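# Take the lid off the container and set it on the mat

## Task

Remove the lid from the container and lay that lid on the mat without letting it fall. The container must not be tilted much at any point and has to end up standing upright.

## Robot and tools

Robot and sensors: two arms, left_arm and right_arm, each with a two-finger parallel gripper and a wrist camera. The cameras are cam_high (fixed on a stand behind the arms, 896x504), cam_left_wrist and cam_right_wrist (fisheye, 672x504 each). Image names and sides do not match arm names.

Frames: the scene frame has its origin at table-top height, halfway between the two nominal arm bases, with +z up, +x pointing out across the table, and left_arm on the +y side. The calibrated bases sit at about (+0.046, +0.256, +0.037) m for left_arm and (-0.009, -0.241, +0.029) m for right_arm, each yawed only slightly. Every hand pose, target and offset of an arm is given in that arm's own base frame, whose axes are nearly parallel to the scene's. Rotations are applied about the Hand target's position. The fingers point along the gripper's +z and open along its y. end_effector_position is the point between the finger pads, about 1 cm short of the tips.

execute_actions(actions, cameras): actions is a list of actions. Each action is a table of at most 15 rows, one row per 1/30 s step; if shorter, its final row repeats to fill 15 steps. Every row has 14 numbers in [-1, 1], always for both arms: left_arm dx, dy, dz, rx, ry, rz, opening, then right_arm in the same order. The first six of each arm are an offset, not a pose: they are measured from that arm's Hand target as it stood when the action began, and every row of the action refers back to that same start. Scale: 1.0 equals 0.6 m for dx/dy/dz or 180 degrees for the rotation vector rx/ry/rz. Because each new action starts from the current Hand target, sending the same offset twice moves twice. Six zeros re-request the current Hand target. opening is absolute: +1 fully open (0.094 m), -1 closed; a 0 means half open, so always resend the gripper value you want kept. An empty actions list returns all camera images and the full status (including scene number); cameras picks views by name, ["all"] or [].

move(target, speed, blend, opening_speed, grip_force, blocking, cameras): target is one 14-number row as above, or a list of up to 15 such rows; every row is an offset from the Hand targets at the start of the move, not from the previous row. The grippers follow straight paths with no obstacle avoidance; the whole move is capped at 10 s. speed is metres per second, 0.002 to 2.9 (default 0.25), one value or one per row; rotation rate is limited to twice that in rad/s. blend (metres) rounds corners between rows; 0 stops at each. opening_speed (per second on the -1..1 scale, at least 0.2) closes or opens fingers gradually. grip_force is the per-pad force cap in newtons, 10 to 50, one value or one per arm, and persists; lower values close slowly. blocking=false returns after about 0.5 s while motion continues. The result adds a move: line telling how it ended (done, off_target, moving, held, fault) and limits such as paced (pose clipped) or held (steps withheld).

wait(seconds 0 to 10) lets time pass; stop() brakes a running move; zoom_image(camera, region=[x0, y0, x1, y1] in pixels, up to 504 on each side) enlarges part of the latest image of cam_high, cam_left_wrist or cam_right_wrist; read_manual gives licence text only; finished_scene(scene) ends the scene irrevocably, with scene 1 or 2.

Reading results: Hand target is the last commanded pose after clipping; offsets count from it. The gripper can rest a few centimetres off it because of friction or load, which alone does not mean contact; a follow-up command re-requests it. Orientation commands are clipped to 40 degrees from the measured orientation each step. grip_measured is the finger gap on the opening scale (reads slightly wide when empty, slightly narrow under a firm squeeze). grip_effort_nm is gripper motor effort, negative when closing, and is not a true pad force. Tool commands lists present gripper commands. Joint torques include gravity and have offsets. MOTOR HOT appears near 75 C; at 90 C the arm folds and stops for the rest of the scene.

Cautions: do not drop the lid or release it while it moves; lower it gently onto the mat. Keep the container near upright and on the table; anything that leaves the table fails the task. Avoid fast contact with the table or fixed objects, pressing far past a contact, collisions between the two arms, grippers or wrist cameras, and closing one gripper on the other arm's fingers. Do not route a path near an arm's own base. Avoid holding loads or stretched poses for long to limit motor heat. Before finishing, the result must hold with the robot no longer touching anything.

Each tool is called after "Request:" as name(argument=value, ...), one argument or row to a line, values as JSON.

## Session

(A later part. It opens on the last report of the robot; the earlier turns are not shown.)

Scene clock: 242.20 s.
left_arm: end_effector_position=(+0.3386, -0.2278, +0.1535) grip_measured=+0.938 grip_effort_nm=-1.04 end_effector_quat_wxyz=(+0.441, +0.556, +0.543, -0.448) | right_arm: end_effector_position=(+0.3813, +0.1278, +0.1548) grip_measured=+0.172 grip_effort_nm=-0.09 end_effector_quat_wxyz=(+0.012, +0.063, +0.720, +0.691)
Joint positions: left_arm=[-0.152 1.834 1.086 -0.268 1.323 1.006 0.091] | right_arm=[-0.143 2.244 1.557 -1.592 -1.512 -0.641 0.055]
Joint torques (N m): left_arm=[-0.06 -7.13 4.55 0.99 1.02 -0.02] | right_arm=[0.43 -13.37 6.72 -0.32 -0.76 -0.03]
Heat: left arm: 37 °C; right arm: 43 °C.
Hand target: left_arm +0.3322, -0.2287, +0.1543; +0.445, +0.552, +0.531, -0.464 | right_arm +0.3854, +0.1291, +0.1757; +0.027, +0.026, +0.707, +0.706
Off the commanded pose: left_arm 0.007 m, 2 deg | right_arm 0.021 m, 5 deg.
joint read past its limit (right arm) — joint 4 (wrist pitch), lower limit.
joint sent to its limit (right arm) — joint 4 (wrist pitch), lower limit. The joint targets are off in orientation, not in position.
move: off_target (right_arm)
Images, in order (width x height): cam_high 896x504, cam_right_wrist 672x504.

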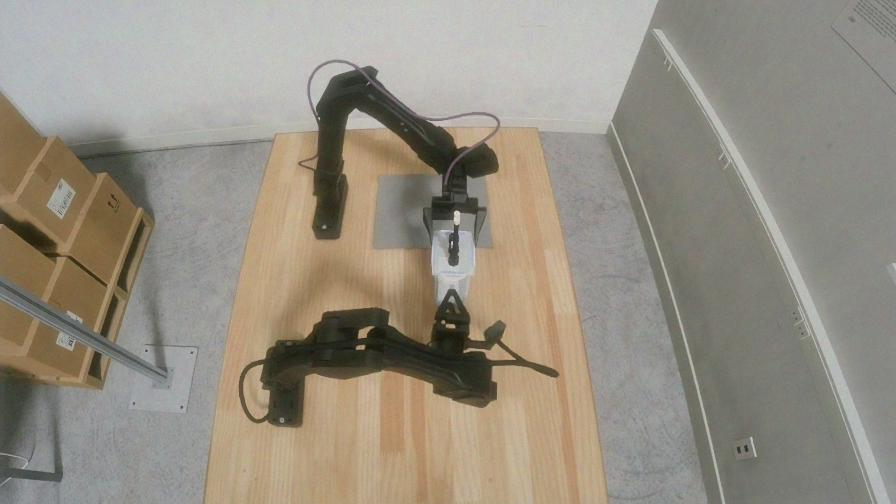

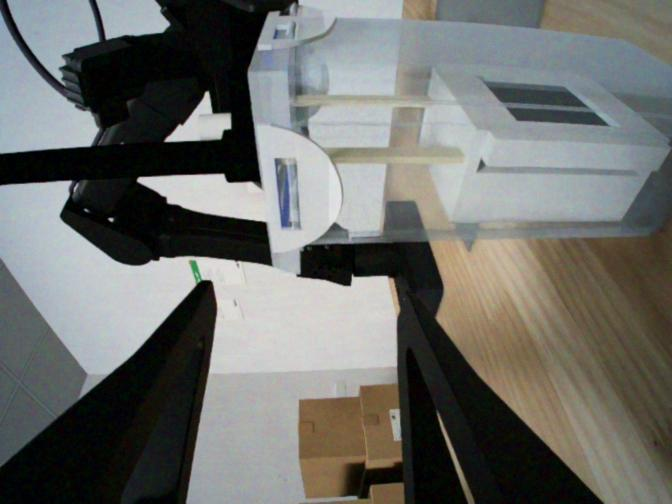

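Request:
move(
  target=[0,0,0,0,0,0,0.72, 0.010,0.034,-0.002,0,0,0, 0.17],
  speed=0.06,
  cameras=["cam_right_wrist","cam_high"],
)

Request:
zoom_image(
  camera="cam_high",
  region=[400, 210, 500, 310],
)

Scene clock: 244.17 s.
left_arm: end_effector_position=(+0.3386, -0.2278, +0.1535) grip_measured=+0.938 grip_effort_nm=-1.04 end_effector_quat_wxyz=(+0.441, +0.556, +0.543, -0.448) | right_arm: end_effector_position=(+0.3853, +0.1488, +0.1685) grip_measured=+0.172 grip_effort_nm=-0.09 end_effector_quat_wxyz=(+0.015, +0.035, +0.713, +0.700)
Joint positions: left_arm=[-0.152 1.834 1.086 -0.268 1.323 1.006 0.091] | right_arm=[-0.086 2.244 1.606 -1.592 -1.545 -0.631 0.055]
Joint torques (N m): left_arm=[-0.06 -7.13 4.53 0.99 1.02 -0.02] | right_arm=[0.4 -10.09 7.04 -0.23 -0.76 0.02]
Heat: left arm: 37 °C; right arm: 44 °C.
Hand target: left_arm +0.3322, -0.2287, +0.1543; +0.445, +0.552, +0.531, -0.464 | right_arm +0.3915, +0.1496, +0.1745; +0.027, +0.026, +0.707, +0.706
Off the commanded pose: left_arm 0.007 m, 2 deg | right_arm 0.009 m, 2 deg.
joint read past its limit (right arm) — joint 4 (wrist pitch), lower limit.
joint sent to its limit (right arm) — joint 4 (wrist pitch), lower limit. The joint targets still meet the commanded pose.
move: done
Images, in order (width x height): cam_high 896x504, cam_right_wrist 672x504.

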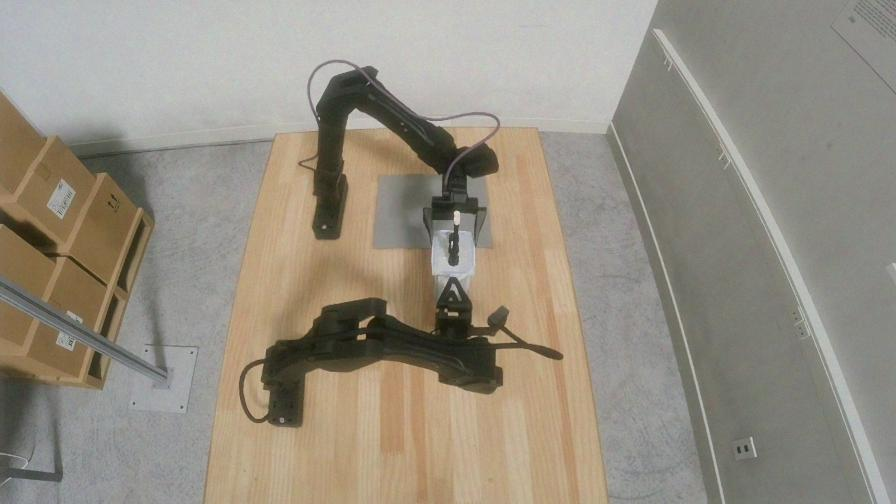

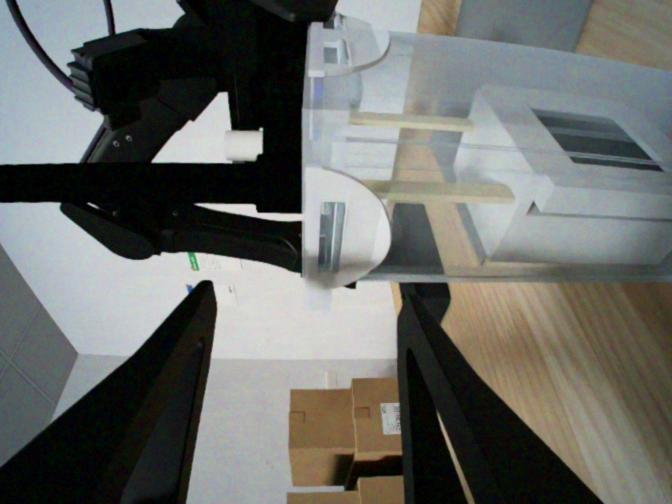

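Scaled by 5.040 from the camera's 896x504 image, which has a finer 1280x720 frame.

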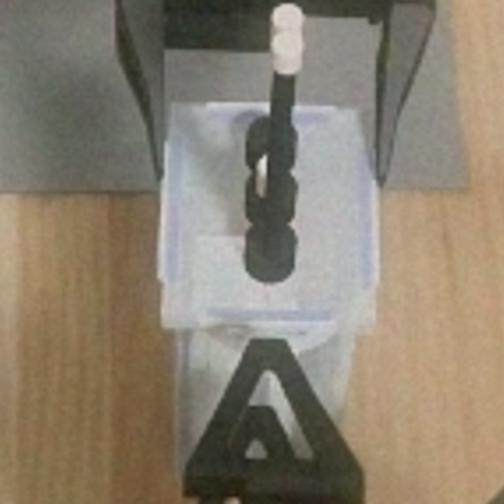

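Request:
move(
  target=[0,0,0,0,0,0,0.72, 0.003,0.0,-0.03,0,0,0, 0.17],
  speed=0.06,
  cameras=["cam_right_wrist"],
)

Scene clock: 245.47 s.
left_arm: end_effector_position=(+0.3386, -0.2278, +0.1535) grip_measured=+0.938 grip_effort_nm=-1.04 end_effector_quat_wxyz=(+0.441, +0.556, +0.543, -0.448) | right_arm: end_effector_position=(+0.3860, +0.1487, +0.1680) grip_measured=+0.172 grip_effort_nm=-0.09 end_effector_quat_wxyz=(+0.022, +0.028, +0.714, +0.700)
Joint positions: left_arm=[-0.152 1.834 1.086 -0.268 1.323 1.006 0.091] | right_arm=[-0.086 2.244 1.606 -1.581 -1.546 -0.641 0.055]
Joint torques (N m): left_arm=[-0.06 -7.13 4.55 0.99 1.02 -0.02] | right_arm=[0.2 -7.23 5.98 -0.11 -0.76 -0.24]
Heat: left arm: 37 °C; right arm: 44 °C.
Hand target: left_arm +0.3322, -0.2287, +0.1543; +0.445, +0.552, +0.531, -0.464 | right_arm +0.3933, +0.1496, +0.1565; +0.027, +0.026, +0.707, +0.706
Off the commanded pose: left_arm 0.007 m, 2 deg | right_arm 0.014 m, 1 deg.
move: off_target (right_arm)
Images, in order (width x height): cam_right_wrist 672x504.

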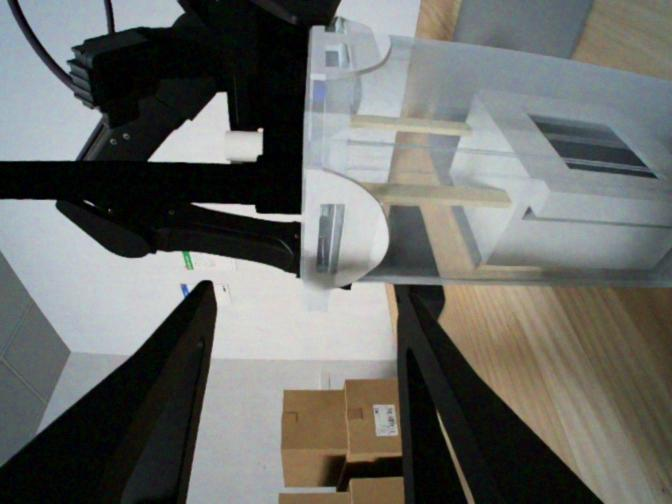

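Request:
move(
  target=[0,0,0,0,0,0,0.72, 0.0,0.0,-0.03,0,0,0, 0.17],
  speed=0.06,
  cameras=["cam_right_wrist"],
)

Scene clock: 246.60 s.
left_arm: end_effector_position=(+0.3386, -0.2278, +0.1535) grip_measured=+0.938 grip_effort_nm=-1.04 end_effector_quat_wxyz=(+0.441, +0.556, +0.543, -0.448) | right_arm: end_effector_position=(+0.3893, +0.1485, +0.1515) grip_measured=+0.172 grip_effort_nm=-0.09 end_effector_quat_wxyz=(+0.026, +0.024, +0.714, +0.700)
Joint positions: left_arm=[-0.152 1.834 1.086 -0.268 1.323 1.006 0.091] | right_arm=[-0.086 2.287 1.606 -1.556 -1.546 -0.67 0.055]
Joint torques (N m): left_arm=[-0.08 -7.15 4.53 0.99 1.02 -0.02] | right_arm=[0.2 -7.77 4.85 -0.12 -0.75 -0.2]
Heat: left arm: 37 °C; right arm: 44 °C.
Hand target: left_arm +0.3322, -0.2287, +0.1543; +0.445, +0.552, +0.531, -0.464 | right_arm +0.3933, +0.1496, +0.1386; +0.027, +0.026, +0.707, +0.706
Off the commanded pose: left_arm 0.007 m, 2 deg | right_arm 0.014 m, 1 deg.
move: off_target (right_arm)
Images, in order (width x height): cam_right_wrist 672x504.

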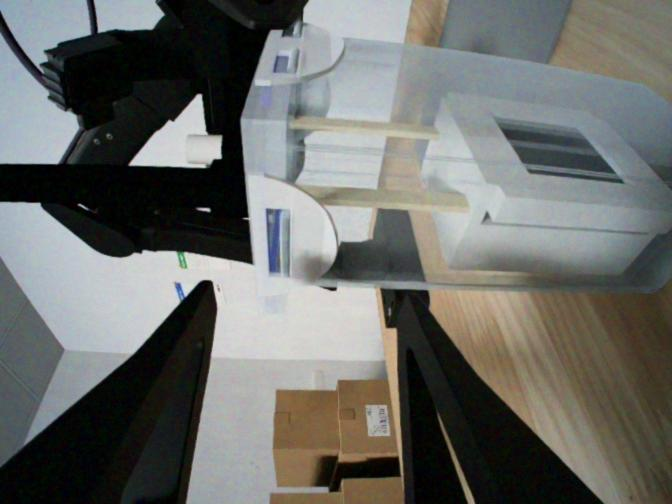

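Request:
move(
  target=[0,0,0,0,0,0,0.72, 0.0,0.034,0.0,0,0,0, 0.17],
  speed=0.05,
  cameras=["cam_right_wrist","cam_left_wrist"],
)

Scene clock: 247.90 s.
left_arm: end_effector_position=(+0.3386, -0.2278, +0.1535) grip_measured=+0.938 grip_effort_nm=-1.04 end_effector_quat_wxyz=(+0.441, +0.556, +0.543, -0.448) | right_arm: end_effector_position=(+0.3855, +0.1684, +0.1468) grip_measured=+0.172 grip_effort_nm=-0.09 end_effector_quat_wxyz=(+0.009, +0.012, +0.709, +0.705)
Joint positions: left_arm=[-0.152 1.834 1.086 -0.268 1.323 1.006 0.091] | right_arm=[-0.034 2.304 1.606 -1.523 -1.564 -0.644 0.055]
Joint torques (N m): left_arm=[-0.08 -7.13 4.53 0.98 1.01 -0.02] | right_arm=[0.24 -7.91 6.63 -0.09 -0.77 -0.06]
Heat: left arm: 37 °C; right arm: 44 °C.
Hand target: left_arm +0.3322, -0.2287, +0.1543; +0.445, +0.552, +0.531, -0.464 | right_arm +0.3933, +0.1699, +0.1385; +0.027, +0.027, +0.707, +0.706
Off the commanded pose: left_arm 0.007 m, 2 deg | right_arm 0.011 m, 3 deg.
joint sent to its limit (right arm) — joint 5 (wrist yaw), lower limit. The joint targets still meet the commanded pose.
move: off_target (right_arm)
Images, in order (width x height): cam_left_wrist 672x504, cam_right_wrist 672x504.

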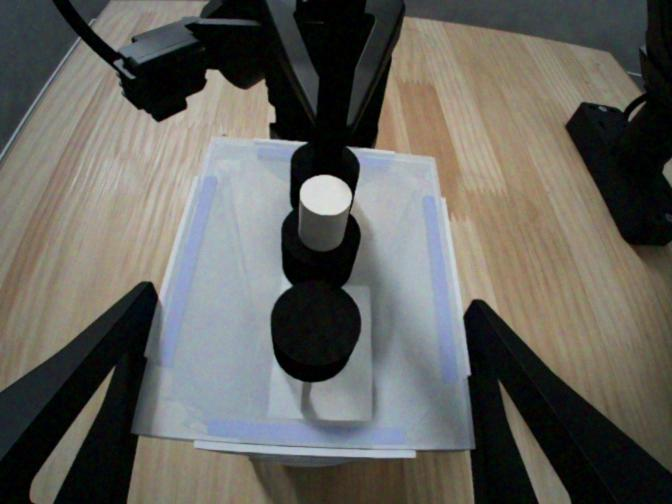

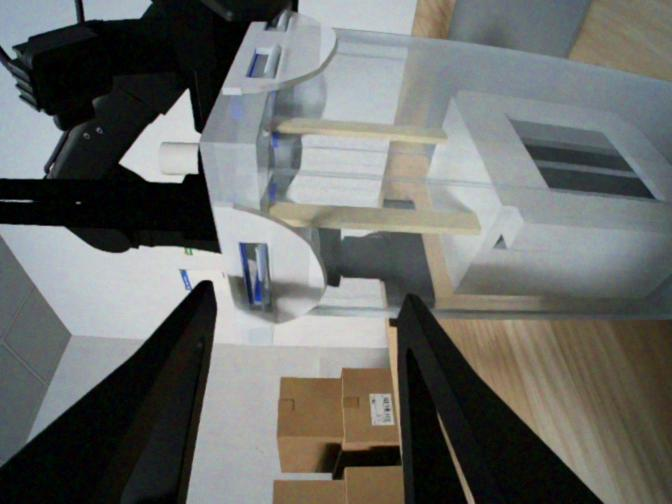

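Request:
move(
  target=[0,0,0,0,0,0,0.72, 0.006,0.0,0.025,0,0,0, 0.17],
  speed=0.05,
  cameras=["cam_right_wrist","cam_high"],
)

Request:
zoom_image(
  camera="cam_high",
  region=[400, 210, 500, 310],
)

Scene clock: 249.40 s.
left_arm: end_effector_position=(+0.3386, -0.2278, +0.1535) grip_measured=+0.938 grip_effort_nm=-1.04 end_effector_quat_wxyz=(+0.441, +0.556, +0.543, -0.448) | right_arm: end_effector_position=(+0.3902, +0.1682, +0.1520) grip_measured=+0.172 grip_effort_nm=-0.09 end_effector_quat_wxyz=(+0.002, +0.020, +0.708, +0.705)
Joint positions: left_arm=[-0.152 1.834 1.086 -0.268 1.323 1.006 0.091] | right_arm=[-0.034 2.304 1.634 -1.522 -1.565 -0.595 0.055]
Joint torques (N m): left_arm=[-0.06 -7.15 4.55 0.99 1.02 -0.02] | right_arm=[0.28 -9.77 6.9 -0.1 -0.79 0.02]
Heat: left arm: 37 °C; right arm: 43 °C.
Hand target: left_arm +0.3322, -0.2287, +0.1543; +0.445, +0.552, +0.531, -0.464 | right_arm +0.3968, +0.1699, +0.1534; +0.027, +0.026, +0.707, +0.706
Off the commanded pose: left_arm 0.007 m, 2 deg | right_arm 0.007 m, 3 deg.
joint sent to its limit (right arm) — joint 5 (wrist yaw), lower limit. The joint targets still meet the commanded pose.
move: off_target (right_arm)
Images, in order (width x height): cam_high 896x504, cam_right_wrist 672x504.

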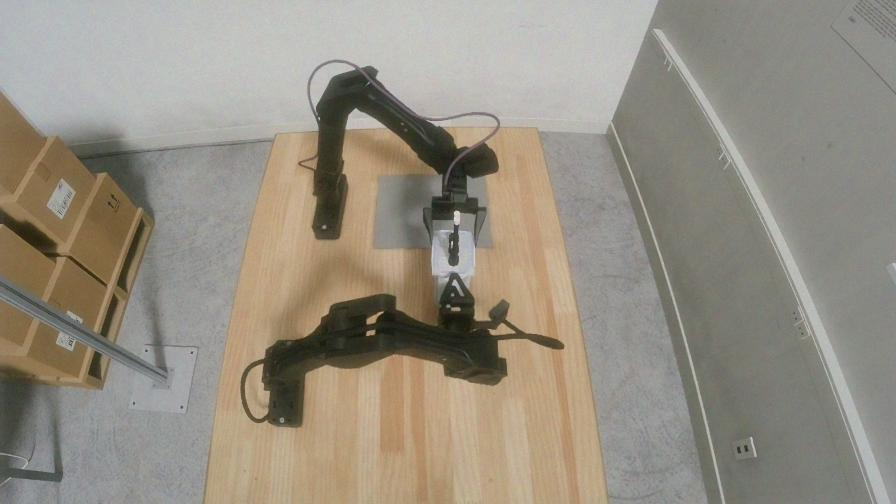

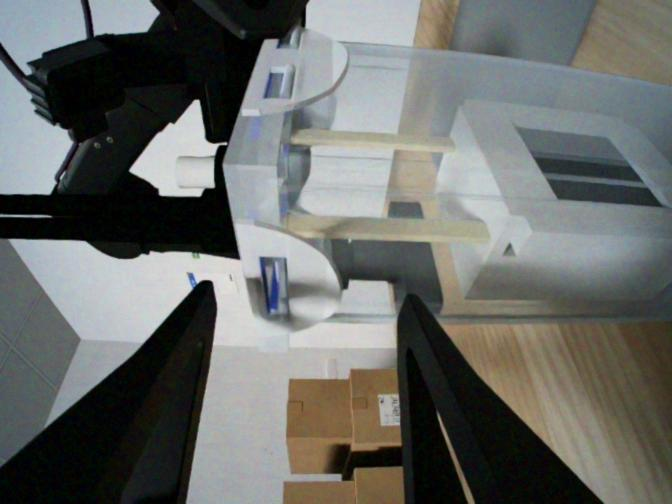

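Scaled by 5.040 from the camera's 896x504 image, which has a finer 1280x720 frame.

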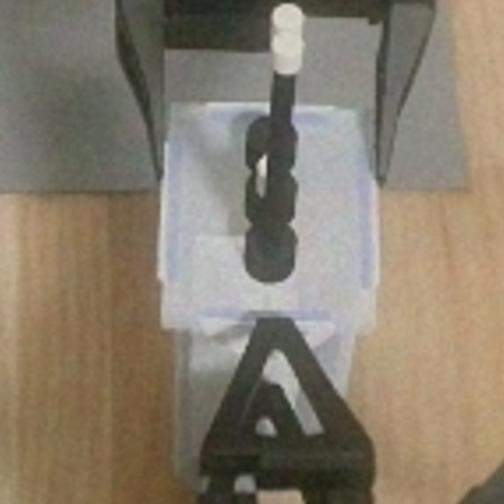

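Request:
move(
  target=[0,0,0,0,0,0,0.72, 0.0,0.018,0.002,0,0,0, 0.17],
  speed=0.05,
  cameras=["cam_right_wrist","cam_high"],
)

Request:
zoom_image(
  camera="cam_high",
  region=[400, 210, 500, 310],
)

Scene clock: 250.60 s.
left_arm: end_effector_position=(+0.3390, -0.2278, +0.1534) grip_measured=+0.938 grip_effort_nm=-1.04 end_effector_quat_wxyz=(+0.442, +0.556, +0.544, -0.448) | right_arm: end_effector_position=(+0.3903, +0.1773, +0.1565) grip_measured=+0.172 grip_effort_nm=-0.09 end_effector_quat_wxyz=(-0.005, +0.010, +0.709, +0.706)
Joint positions: left_arm=[-0.152 1.834 1.086 -0.265 1.321 1.004 0.091] | right_arm=[-0.01 2.304 1.658 -1.518 -1.565 -0.571 0.055]
Joint torques (N m): left_arm=[-0.05 -7.13 4.52 0.97 1.04 0.01] | right_arm=[0.42 -9.24 7.09 -0.02 -0.78 0]
Heat: left arm: 37 °C; right arm: 43 °C.
Hand target: left_arm +0.3322, -0.2287, +0.1543; +0.445, +0.552, +0.531, -0.464 | right_arm +0.3969, +0.1808, +0.1547; +0.027, +0.026, +0.707, +0.706
Off the commanded pose: left_arm 0.007 m, 2 deg | right_arm 0.008 m, 4 deg.
joint sent to its limit (right arm) — joint 5 (wrist yaw), lower limit. The joint targets are off in orientation, not in position.
move: off_target (right_arm)
Images, in order (width x height): cam_high 896x504, cam_right_wrist 672x504.

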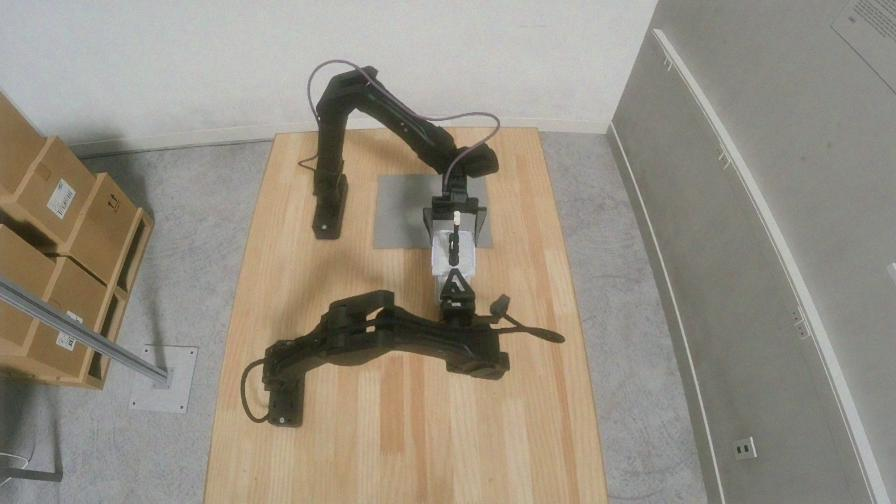

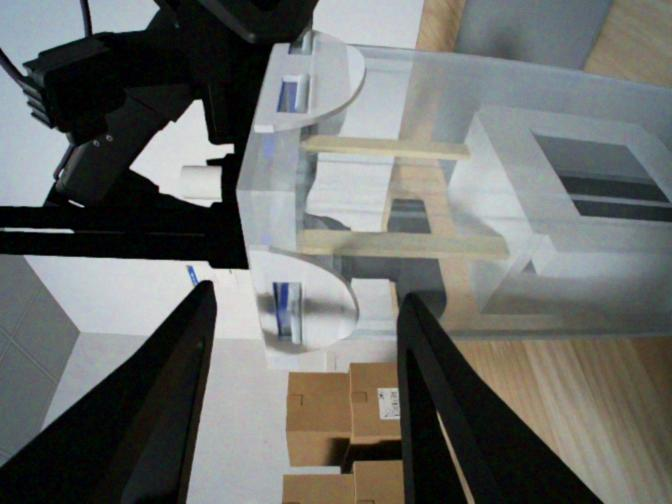

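Scaled by 5.040 from the camera's 896x504 image, which has a finer 1280x720 frame.

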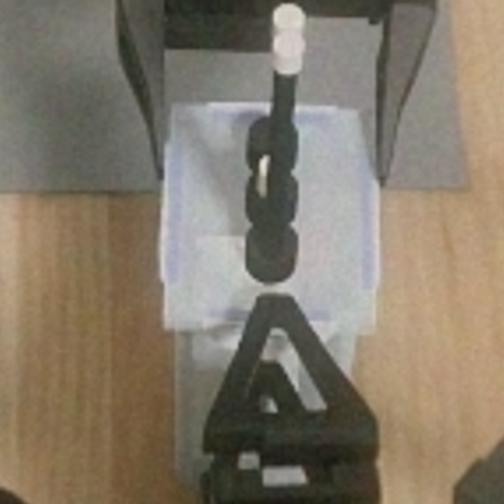

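Request:
move(
  target=[0,0,0,0,0,0,0.72, 0.0,0.0,0.0,0,0,0, -0.42],
  speed=0.05,
  opening_speed=0.3,
  grip_force=[50, 30],
  cameras=["cam_right_wrist"],
)

Scene clock: 253.00 s.
left_arm: end_effector_position=(+0.3396, -0.2278, +0.1535) grip_measured=+0.938 grip_effort_nm=-1.04 end_effector_quat_wxyz=(+0.442, +0.556, +0.544, -0.447) | right_arm: end_effector_position=(+0.3919, +0.1773, +0.1570) grip_measured=-0.397 grip_effort_nm=-0.62 end_effector_quat_wxyz=(-0.003, +0.011, +0.706, +0.708)
Joint positions: left_arm=[-0.152 1.834 1.086 -0.261 1.32 0.999 0.091] | right_arm=[-0.01 2.304 1.658 -1.503 -1.573 -0.557 0.028]
Joint torques (N m): left_arm=[-0.06 -7.17 4.45 0.96 1.05 0.04] | right_arm=[0.58 -9.33 6.99 -0.1 -0.72 -0.09]
Heat: left arm: 37 °C; right arm: 43 °C.
Hand target: left_arm +0.3322, -0.2287, +0.1544; +0.445, +0.552, +0.531, -0.464 | right_arm +0.3968, +0.1808, +0.1547; +0.027, +0.026, +0.707, +0.706
Off the commanded pose: left_arm 0.007 m, 3 deg | right_arm 0.006 m, 4 deg.
joint sent to its limit (right arm) — joint 5 (wrist yaw), lower limit. The joint targets are off in orientation, not in position.
grip_force (N): 50, 30
move: off_target (left_arm, right_arm)
Images, in order (width x height): cam_right_wrist 672x504.

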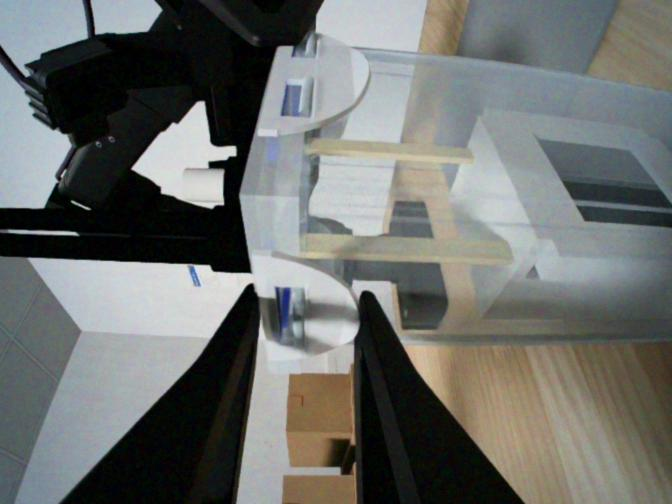

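Request:
move(
  target=[0,0,0,0,0,0,0.72, 0.0,-0.03,0.0,0,0,0, -0.6],
  speed=0.03,
  opening_speed=0.3,
  grip_force=[50, 45],
  cameras=["cam_right_wrist"],
)

Scene clock: 254.70 s.
left_arm: end_effector_position=(+0.3400, -0.2289, +0.1535) grip_measured=+0.938 grip_effort_nm=-1.04 end_effector_quat_wxyz=(+0.442, +0.556, +0.544, -0.446) | right_arm: end_effector_position=(+0.3927, +0.1748, +0.1569) grip_measured=-0.414 grip_effort_nm=-0.92 end_effector_quat_wxyz=(+0.004, +0.010, +0.705, +0.709)
Joint positions: left_arm=[-0.155 1.834 1.086 -0.253 1.316 0.992 0.091] | right_arm=[-0.017 2.304 1.655 -1.505 -1.577 -0.575 0.028]
Joint torques (N m): left_arm=[0.17 -7.23 4.36 0.93 1.08 0.07] | right_arm=[-2.55 -10.66 4.07 -0.14 -0.67 -0.21]
Heat: left arm: 37 °C; right arm: 43 °C.
Hand target: left_arm +0.3322, -0.2287, +0.1543; +0.445, +0.552, +0.531, -0.464 | right_arm +0.3968, +0.1627, +0.1547; +0.027, +0.027, +0.707, +0.706
Off the commanded pose: left_arm 0.008 m, 3 deg | right_arm 0.013 m, 3 deg.
joint sent to its limit (right arm) — joint 5 (wrist yaw), lower limit. The joint targets still meet the commanded pose.
grip_force (N): 50, 45
move: off_target (left_arm, right_arm)
Images, in order (width x height): cam_right_wrist 672x504.

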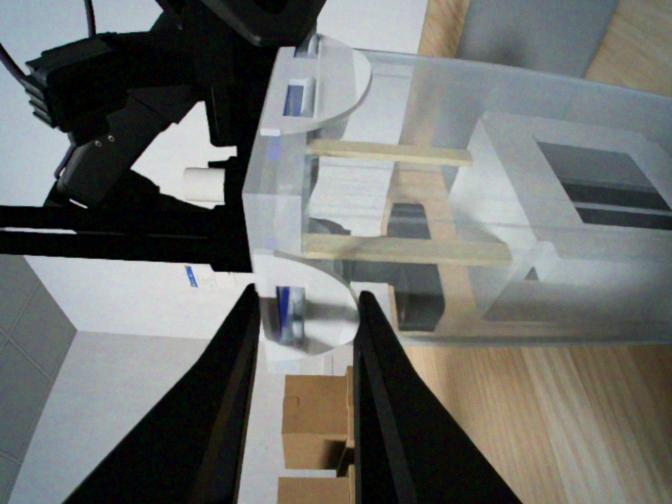

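Request:
move(
  target=[0,0,0,0,0,0,0.72, 0.0,-0.04,0.0,0,0,0, -0.7],
  speed=0.03,
  grip_force=[50, 50],
  cameras=["cam_right_wrist"],
)

Scene clock: 256.17 s.
left_arm: end_effector_position=(+0.3396, -0.2346, +0.1537) grip_measured=+0.938 grip_effort_nm=-1.04 end_effector_quat_wxyz=(+0.440, +0.559, +0.543, -0.446) | right_arm: end_effector_position=(+0.3915, +0.1682, +0.1562) grip_measured=-0.419 grip_effort_nm=-1.01 end_effector_quat_wxyz=(+0.008, +0.019, +0.705, +0.709)
Joint positions: left_arm=[-0.172 1.834 1.086 -0.228 1.307 0.967 0.091] | right_arm=[-0.034 2.302 1.639 -1.535 -1.578 -0.612 0.027]
Joint torques (N m): left_arm=[1.4 -7.39 4.01 0.87 1.17 0.22] | right_arm=[-5.78 -11.99 3.67 -0.14 -0.3 -0.02]
Heat: left arm: 37 °C; right arm: 43 °C.
Hand target: left_arm +0.3322, -0.2287, +0.1544; +0.445, +0.552, +0.531, -0.464 | right_arm +0.3968, +0.1387, +0.1547; +0.027, +0.027, +0.707, +0.706
Off the commanded pose: left_arm 0.009 m, 3 deg | right_arm 0.030 m, 2 deg.
move: off_target (left_arm, right_arm)
Images, in order (width x height): cam_right_wrist 672x504.

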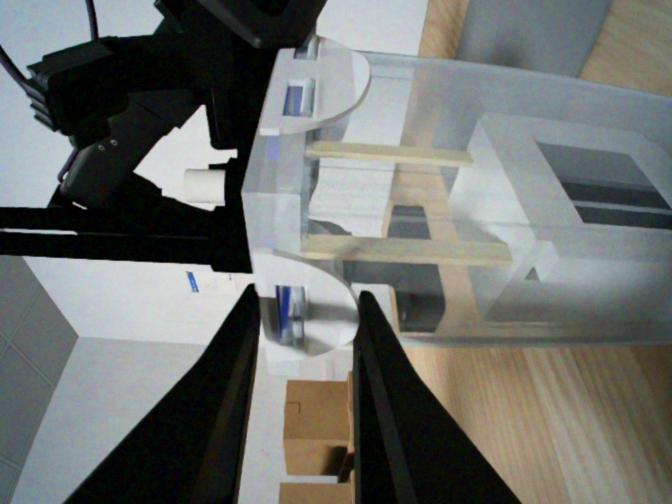

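Request:
move(
  target=[0,0,0,0,0,0,0.72, 0.0,0.01,0.0,-0.14,0,0, -0.7],
  speed=0.04,
  cameras=["cam_right_wrist"],
)

Scene clock: 264.37 s.
left_arm: end_effector_position=(+0.3406, -0.2302, +0.1539) grip_measured=+0.938 grip_effort_nm=-1.04 end_effector_quat_wxyz=(+0.445, +0.556, +0.542, -0.447) | right_arm: end_effector_position=(+0.3972, +0.1411, +0.1351) grip_measured=-0.698 grip_effort_nm=-0.09 end_effector_quat_wxyz=(+0.014, +0.036, +0.845, +0.533)
Joint positions: left_arm=[-0.158 1.834 1.075 -0.212 1.321 0.966 0.091] | right_arm=[-0.058 2.054 1.536 -1.03 -1.125 0.042 0.014]
Joint torques (N m): left_arm=[0.35 -7.38 4.63 0.77 1.02 0.19] | right_arm=[0.7 -13.19 6.99 0.53 -0.71 0.05]
Heat: left arm: 36 °C; right arm: 46 °C.
Hand target: left_arm +0.3323, -0.2287, +0.1544; +0.445, +0.552, +0.531, -0.464 | right_arm +0.3969, +0.1447, +0.1548; +0.032, +0.020, +0.844, +0.535
Off the commanded pose: left_arm 0.009 m, 2 deg | right_arm 0.020 m, 3 deg.
move: off_target (right_arm)
Images, in order (width x height): cam_right_wrist 672x504.

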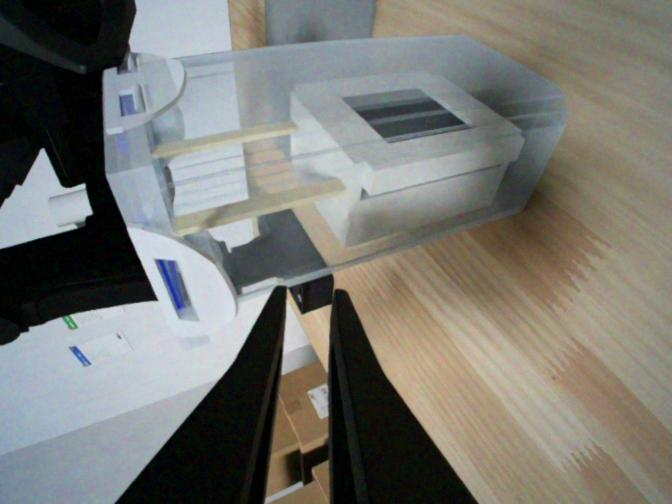

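Request:
zoom_image(
  camera="cam_right_wrist",
  region=[80, 30, 300, 360],
)

Scaled by 1.527 from the camera's 672x504 image, which has a finer 960x720 frame.

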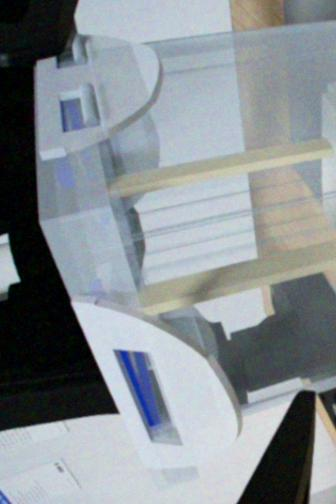

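Request:
move(
  target=[
    [0,0,0,0,0,0,0.72, 0.0,-0.13,0.0,0,0,0, -0.7],
    [0,0,0,0,0,0,0.72, -0.2,-0.18,0.01,-0.2304,-0.4346,-0.1888, -0.36],
  ],
  speed=0.22,
  blend=[0.02,0],
  cameras=["cam_right_wrist","cam_left_wrist","cam_high"],
)

Scene clock: 273.23 s.
left_arm: end_effector_position=(+0.3406, -0.2302, +0.1539) grip_measured=+0.938 grip_effort_nm=-1.04 end_effector_quat_wxyz=(+0.445, +0.556, +0.542, -0.447) | right_arm: end_effector_position=(+0.2797, +0.0347, +0.1661) grip_measured=-0.362 grip_effort_nm=0.12 end_effector_quat_wxyz=(+0.673, -0.097, +0.727, +0.095)
Joint positions: left_arm=[-0.158 1.834 1.075 -0.212 1.321 0.966 0.091] | right_arm=[-0.138 0.554 0.024 0.448 -0.409 -0.024 0.03]
Joint torques (N m): left_arm=[0.35 -7.39 4.63 0.77 1.02 0.19] | right_arm=[0.57 -0.28 6.22 2.23 -0.05 -0.11]
Heat: left arm: 36 °C; right arm: 47 °C.
Hand target: left_arm +0.3323, -0.2287, +0.1544; +0.445, +0.552, +0.531, -0.464 | right_arm +0.2769, +0.0367, +0.1607; +0.682, -0.099, +0.718, +0.094
Off the commanded pose: left_arm 0.009 m, 2 deg | right_arm 0.006 m, 1 deg.
joint sent to its limit (right arm) — joint 3 (elbow), lower limit, where the elbow is as bent as it goes. The joint targets still meet the commanded pose.
move: done

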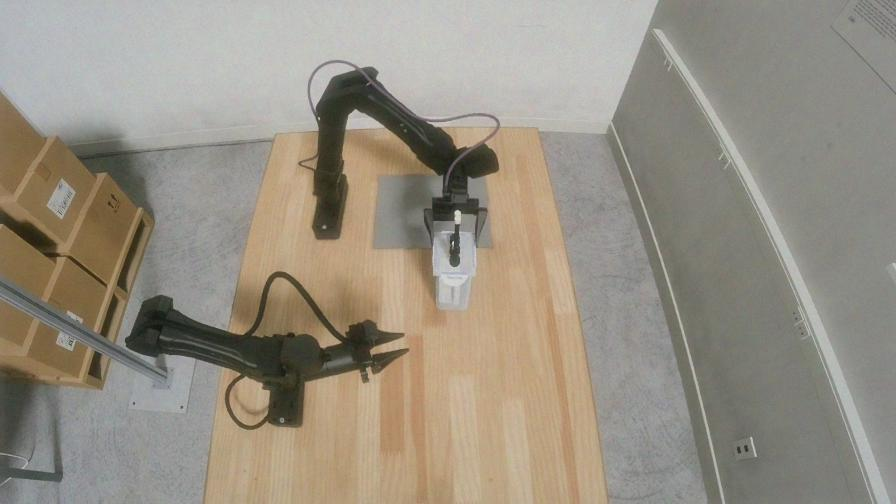

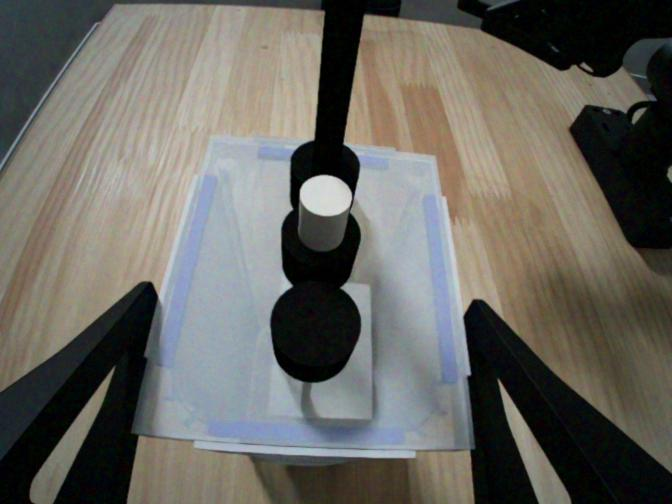

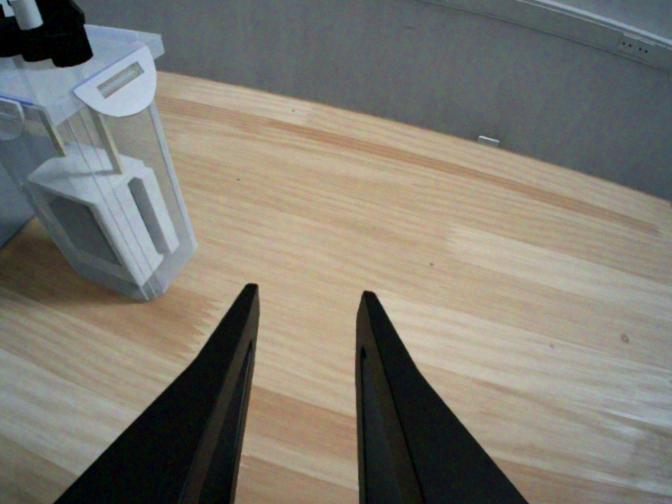

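Request:
zoom_image(
  camera="cam_right_wrist",
  region=[0, 0, 220, 160],
)

Request:
zoom_image(
  camera="cam_high",
  region=[400, 210, 500, 310],
)

Scaled by 2.291 from the camera's 672x504 image, which has a finer 960x720 frame.

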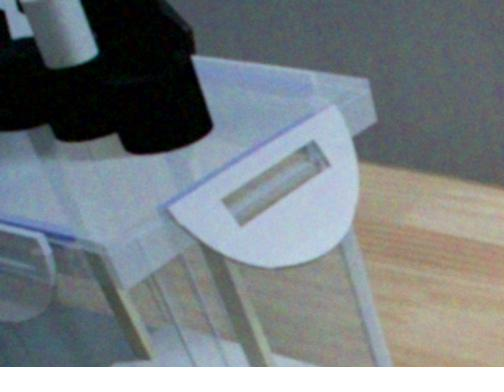

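Scaled by 5.040 from the camera's 896x504 image, which has a finer 1280x720 frame.

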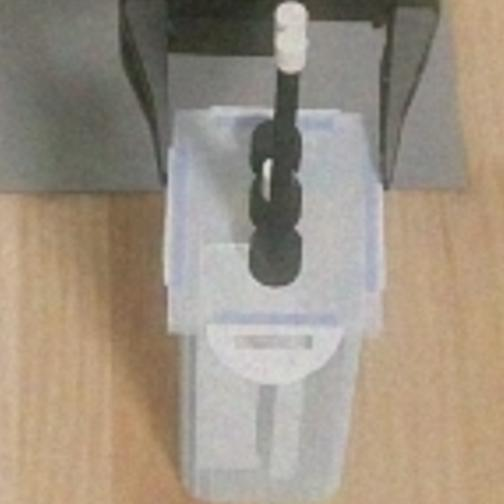

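Request:
move(
  target=[-0.020,-0.019,0.003,0,0,0.494,0.72, 0,-0.08,0,0,0,0, -0.36],
  speed=0.1,
  cameras=["cam_right_wrist","cam_left_wrist","cam_high"],
)

Scene clock: 284.70 s.
left_arm: end_effector_position=(+0.3172, -0.2393, +0.1538) grip_measured=+0.938 grip_effort_nm=-1.04 end_effector_quat_wxyz=(+0.642, +0.029, +0.766, -0.031) | right_arm: end_effector_position=(+0.2797, -0.0121, +0.1680) grip_measured=-0.362 grip_effort_nm=0.12 end_effector_quat_wxyz=(+0.686, -0.098, +0.715, +0.093)
Joint positions: left_arm=[-1.015 1.561 0.542 0.731 -0.909 -0.239 0.091] | right_arm=[-0.525 0.78 0.024 0.695 -0.795 -0.044 0.03]
Joint torques (N m): left_arm=[-0.27 -3.88 8.13 1.18 -0.38 -0.04] | right_arm=[-0.73 0.38 5.53 2.12 -0.22 -0.12]
Heat: left arm: 37 °C; right arm: 43 °C.
Hand target: left_arm +0.3202, -0.2401, +0.1560; +0.642, +0.023, +0.766, -0.019 | right_arm +0.2768, -0.0113, +0.1606; +0.682, -0.099, +0.718, +0.094
Off the commanded pose: left_arm 0.004 m, 2 deg | right_arm 0.008 m, 1 deg.
joint sent to its limit (right arm) — joint 3 (elbow), lower limit, where the elbow is as bent as it goes. The joint targets still meet the commanded pose.
move: done

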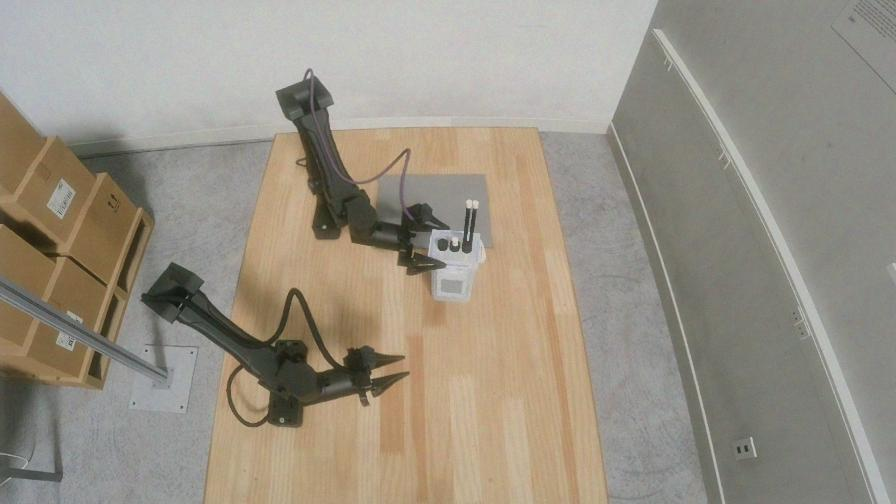

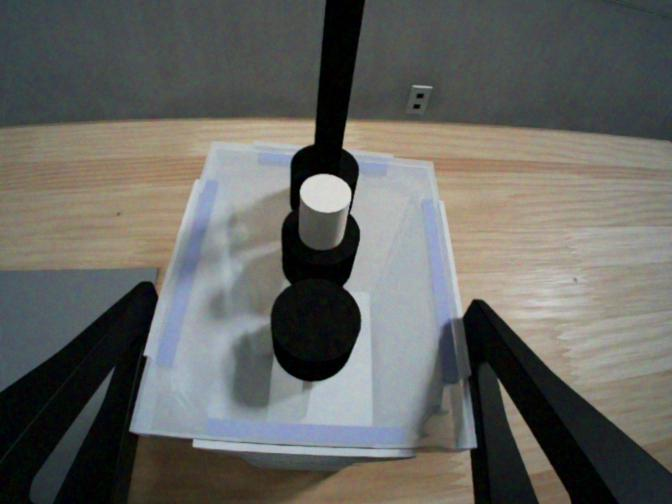

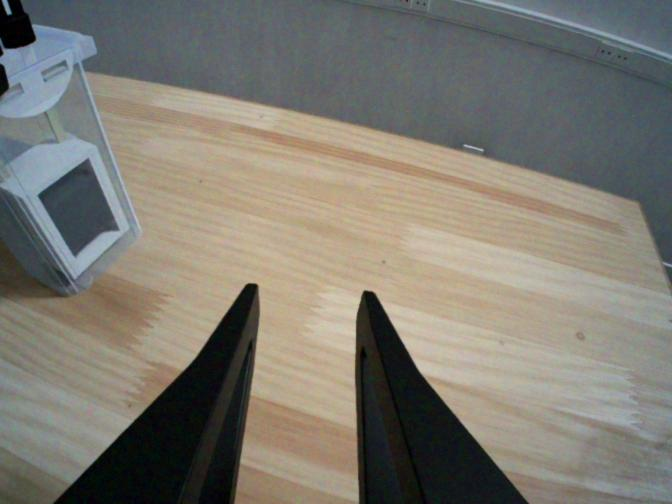

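Request:
move(
  target=[
    [0,0,0,0,0,0,0.72, 0.149,0.119,-0.068,0.013,-0.0114,0.369, 1],
    [0,0,0,0,0,0,0.72, 0.149,0.21,-0.164,0.013,-0.0114,0.369, 1],
  ],
  speed=0.2,
  cameras=["cam_right_wrist"],
)

Scene clock: 290.10 s.
left_arm: end_effector_position=(+0.3172, -0.2394, +0.1539) grip_measured=+0.938 grip_effort_nm=-1.04 end_effector_quat_wxyz=(+0.642, +0.029, +0.766, -0.031) | right_arm: end_effector_position=(+0.3671, +0.1140, +0.0710) grip_measured=+0.998 grip_effort_nm=0.12 end_effector_quat_wxyz=(+0.549, -0.455, +0.541, +0.446)
Joint positions: left_arm=[-1.015 1.561 0.542 0.73 -0.91 -0.24 0.091] | right_arm=[-0.19 2.252 0.781 1.259 -1.572 -0.229 0.094]
Joint torques (N m): left_arm=[-0.23 -3.88 8.14 1.19 -0.39 -0.03] | right_arm=[0.17 -6.31 4.63 1.53 -0.35 -0.08]
Heat: left arm: 36 °C; right arm: 42 °C.
Hand target: left_arm +0.3202, -0.2402, +0.1561; +0.642, +0.023, +0.766, -0.019 | right_arm +0.3662, +0.1148, +0.0623; +0.533, -0.465, +0.533, +0.464
Off the commanded pose: left_arm 0.004 m, 2 deg | right_arm 0.009 m, 3 deg.
joint sent to its limit (right arm) — joint 5 (wrist yaw), lower limit. The joint targets still meet the commanded pose.
move: off_target (right_arm)
Images, in order (width x height): cam_right_wrist 672x504.

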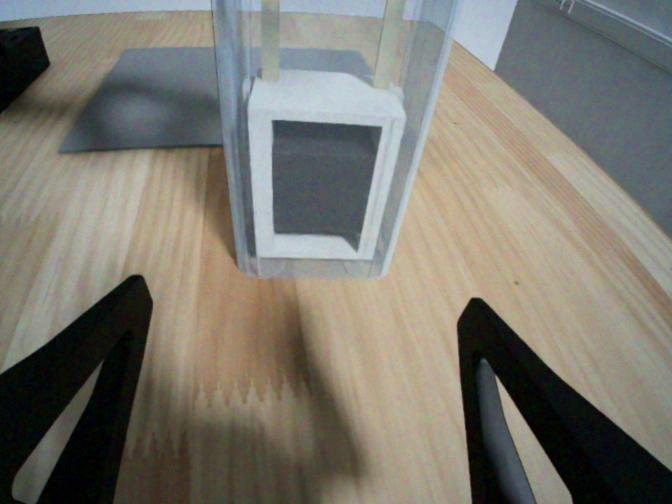

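Request:
move(
  target=[0,0,0,0,0,0,0.72, 0.012,0.11,0.0,0,0,0, 1],
  speed=0.1,
  cameras=["cam_right_wrist"],
)

Scene clock: 291.93 s.
left_arm: end_effector_position=(+0.3172, -0.2394, +0.1539) grip_measured=+0.938 grip_effort_nm=-1.04 end_effector_quat_wxyz=(+0.642, +0.029, +0.766, -0.031) | right_arm: end_effector_position=(+0.3721, +0.1795, +0.0705) grip_measured=+0.998 grip_effort_nm=0.12 end_effector_quat_wxyz=(+0.532, -0.466, +0.535, +0.462)
Joint positions: left_arm=[-1.015 1.561 0.542 0.73 -0.91 -0.24 0.091] | right_arm=[0 2.303 0.816 1.431 -1.431 -0.057 0.094]
Joint torques (N m): left_arm=[-0.24 -3.86 8.13 1.19 -0.39 -0.03] | right_arm=[0.28 -6.34 4.72 1.95 -0.11 0.08]
Heat: left arm: 36 °C; right arm: 42 °C.
Hand target: left_arm +0.3202, -0.2402, +0.1561; +0.642, +0.023, +0.766, -0.019 | right_arm +0.3734, +0.1807, +0.0623; +0.533, -0.465, +0.533, +0.464
Off the commanded pose: left_arm 0.004 m, 2 deg | right_arm 0.008 m, 0 deg.
move: done
Images, in order (width x height): cam_right_wrist 672x504.

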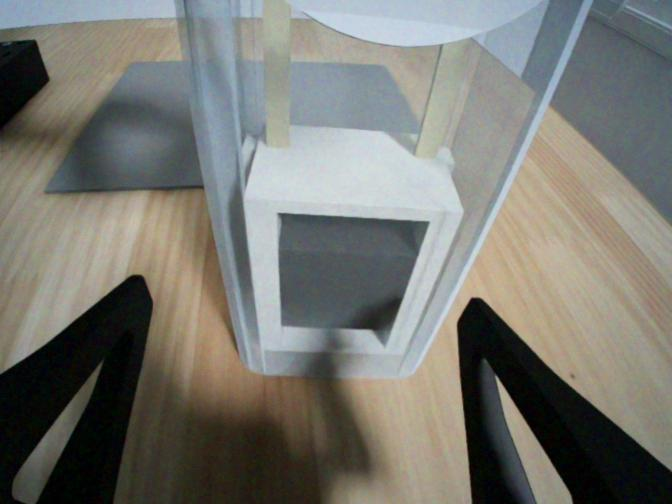

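Request:
move(
  target=[0,0,0,0,0,0,0.72, 0.018,0.0,0.0,0,0,0, 1],
  speed=0.08,
  cameras=["cam_right_wrist"],
)

Scene clock: 293.03 s.
left_arm: end_effector_position=(+0.3172, -0.2394, +0.1539) grip_measured=+0.938 grip_effort_nm=-1.04 end_effector_quat_wxyz=(+0.642, +0.029, +0.766, -0.031) | right_arm: end_effector_position=(+0.3830, +0.1794, +0.0720) grip_measured=+0.998 grip_effort_nm=0.12 end_effector_quat_wxyz=(+0.536, -0.468, +0.532, +0.459)
Joint positions: left_arm=[-1.015 1.561 0.542 0.73 -0.91 -0.24 0.091] | right_arm=[0 2.323 0.864 1.43 -1.43 -0.041 0.094]
Joint torques (N m): left_arm=[-0.24 -3.86 8.13 1.18 -0.4 -0.03] | right_arm=[0.21 -6.61 5 1.82 -0.09 0.12]
Heat: left arm: 36 °C; right arm: 42 °C.
Hand target: left_arm +0.3202, -0.2402, +0.1561; +0.642, +0.023, +0.766, -0.019 | right_arm +0.3842, +0.1807, +0.0623; +0.533, -0.465, +0.533, +0.464
Off the commanded pose: left_arm 0.004 m, 2 deg | right_arm 0.010 m, 1 deg.
move: done
Images, in order (width x height): cam_right_wrist 672x504.

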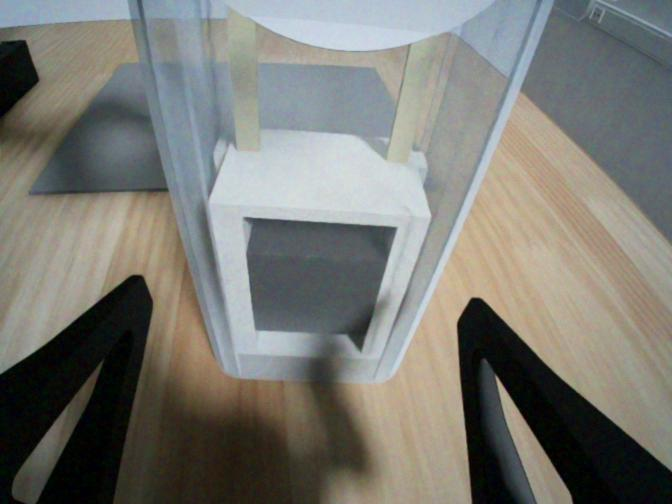

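Request:
move(
  target=[0,0,0,0,0,0,0.72, 0.004,0.06,0.0,0,0,0, 1],
  speed=0.06,
  cameras=["cam_right_wrist","cam_left_wrist","cam_high"],
)

Scene clock: 294.17 s.
left_arm: end_effector_position=(+0.3176, -0.2342, +0.1539) grip_measured=+0.938 grip_effort_nm=-1.04 end_effector_quat_wxyz=(+0.643, +0.018, +0.765, -0.021) | right_arm: end_effector_position=(+0.3860, +0.2108, +0.0723) grip_measured=+0.998 grip_effort_nm=0.12 end_effector_quat_wxyz=(+0.536, -0.467, +0.533, +0.459)
Joint positions: left_arm=[-1.015 1.561 0.542 0.724 -0.937 -0.249 0.091] | right_arm=[0.087 2.331 0.882 1.435 -1.34 -0.025 0.094]
Joint torques (N m): left_arm=[-0.25 -3.9 8.13 1.21 -0.11 0.07] | right_arm=[1.18 -6.58 5.24 1.93 -0.02 0.1]
Heat: left arm: 36 °C; right arm: 42 °C.
Hand target: left_arm +0.3202, -0.2402, +0.1561; +0.642, +0.023, +0.766, -0.019 | right_arm +0.3867, +0.2167, +0.0623; +0.533, -0.465, +0.533, +0.464
Off the commanded pose: left_arm 0.007 m, 1 deg | right_arm 0.012 m, 1 deg.
move: off_target (right_arm)

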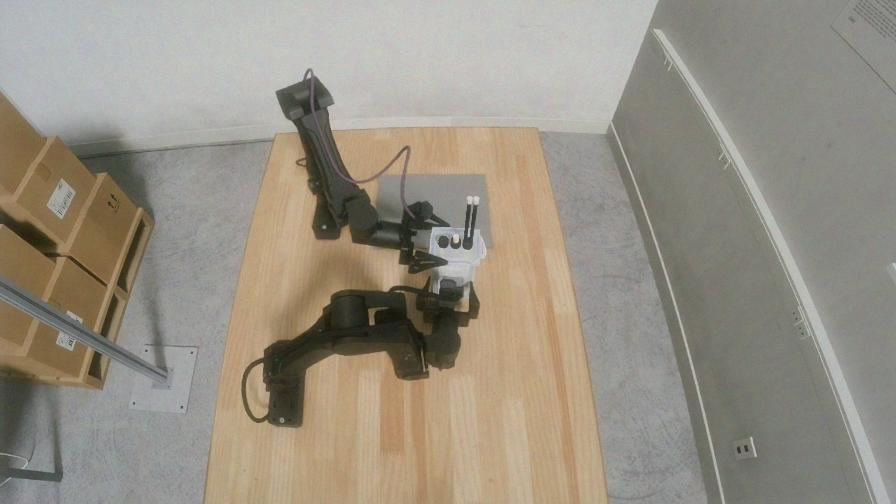

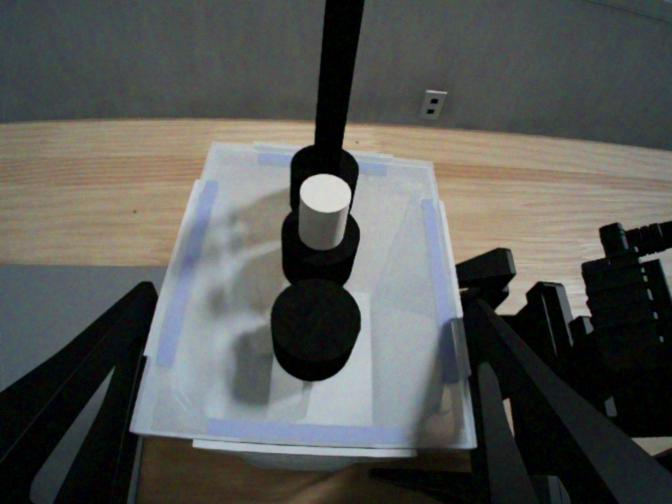

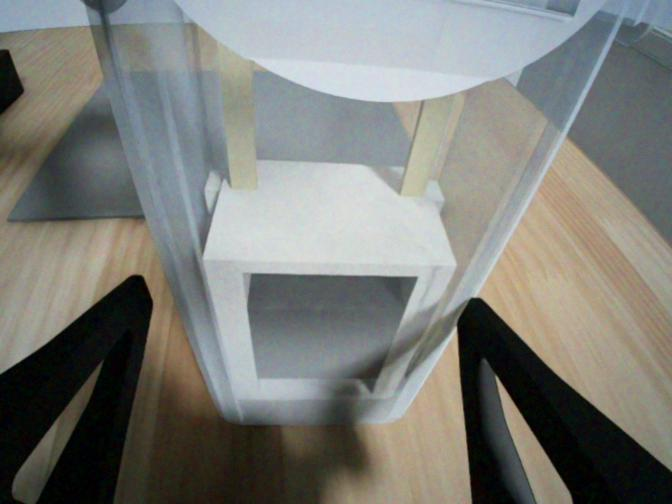

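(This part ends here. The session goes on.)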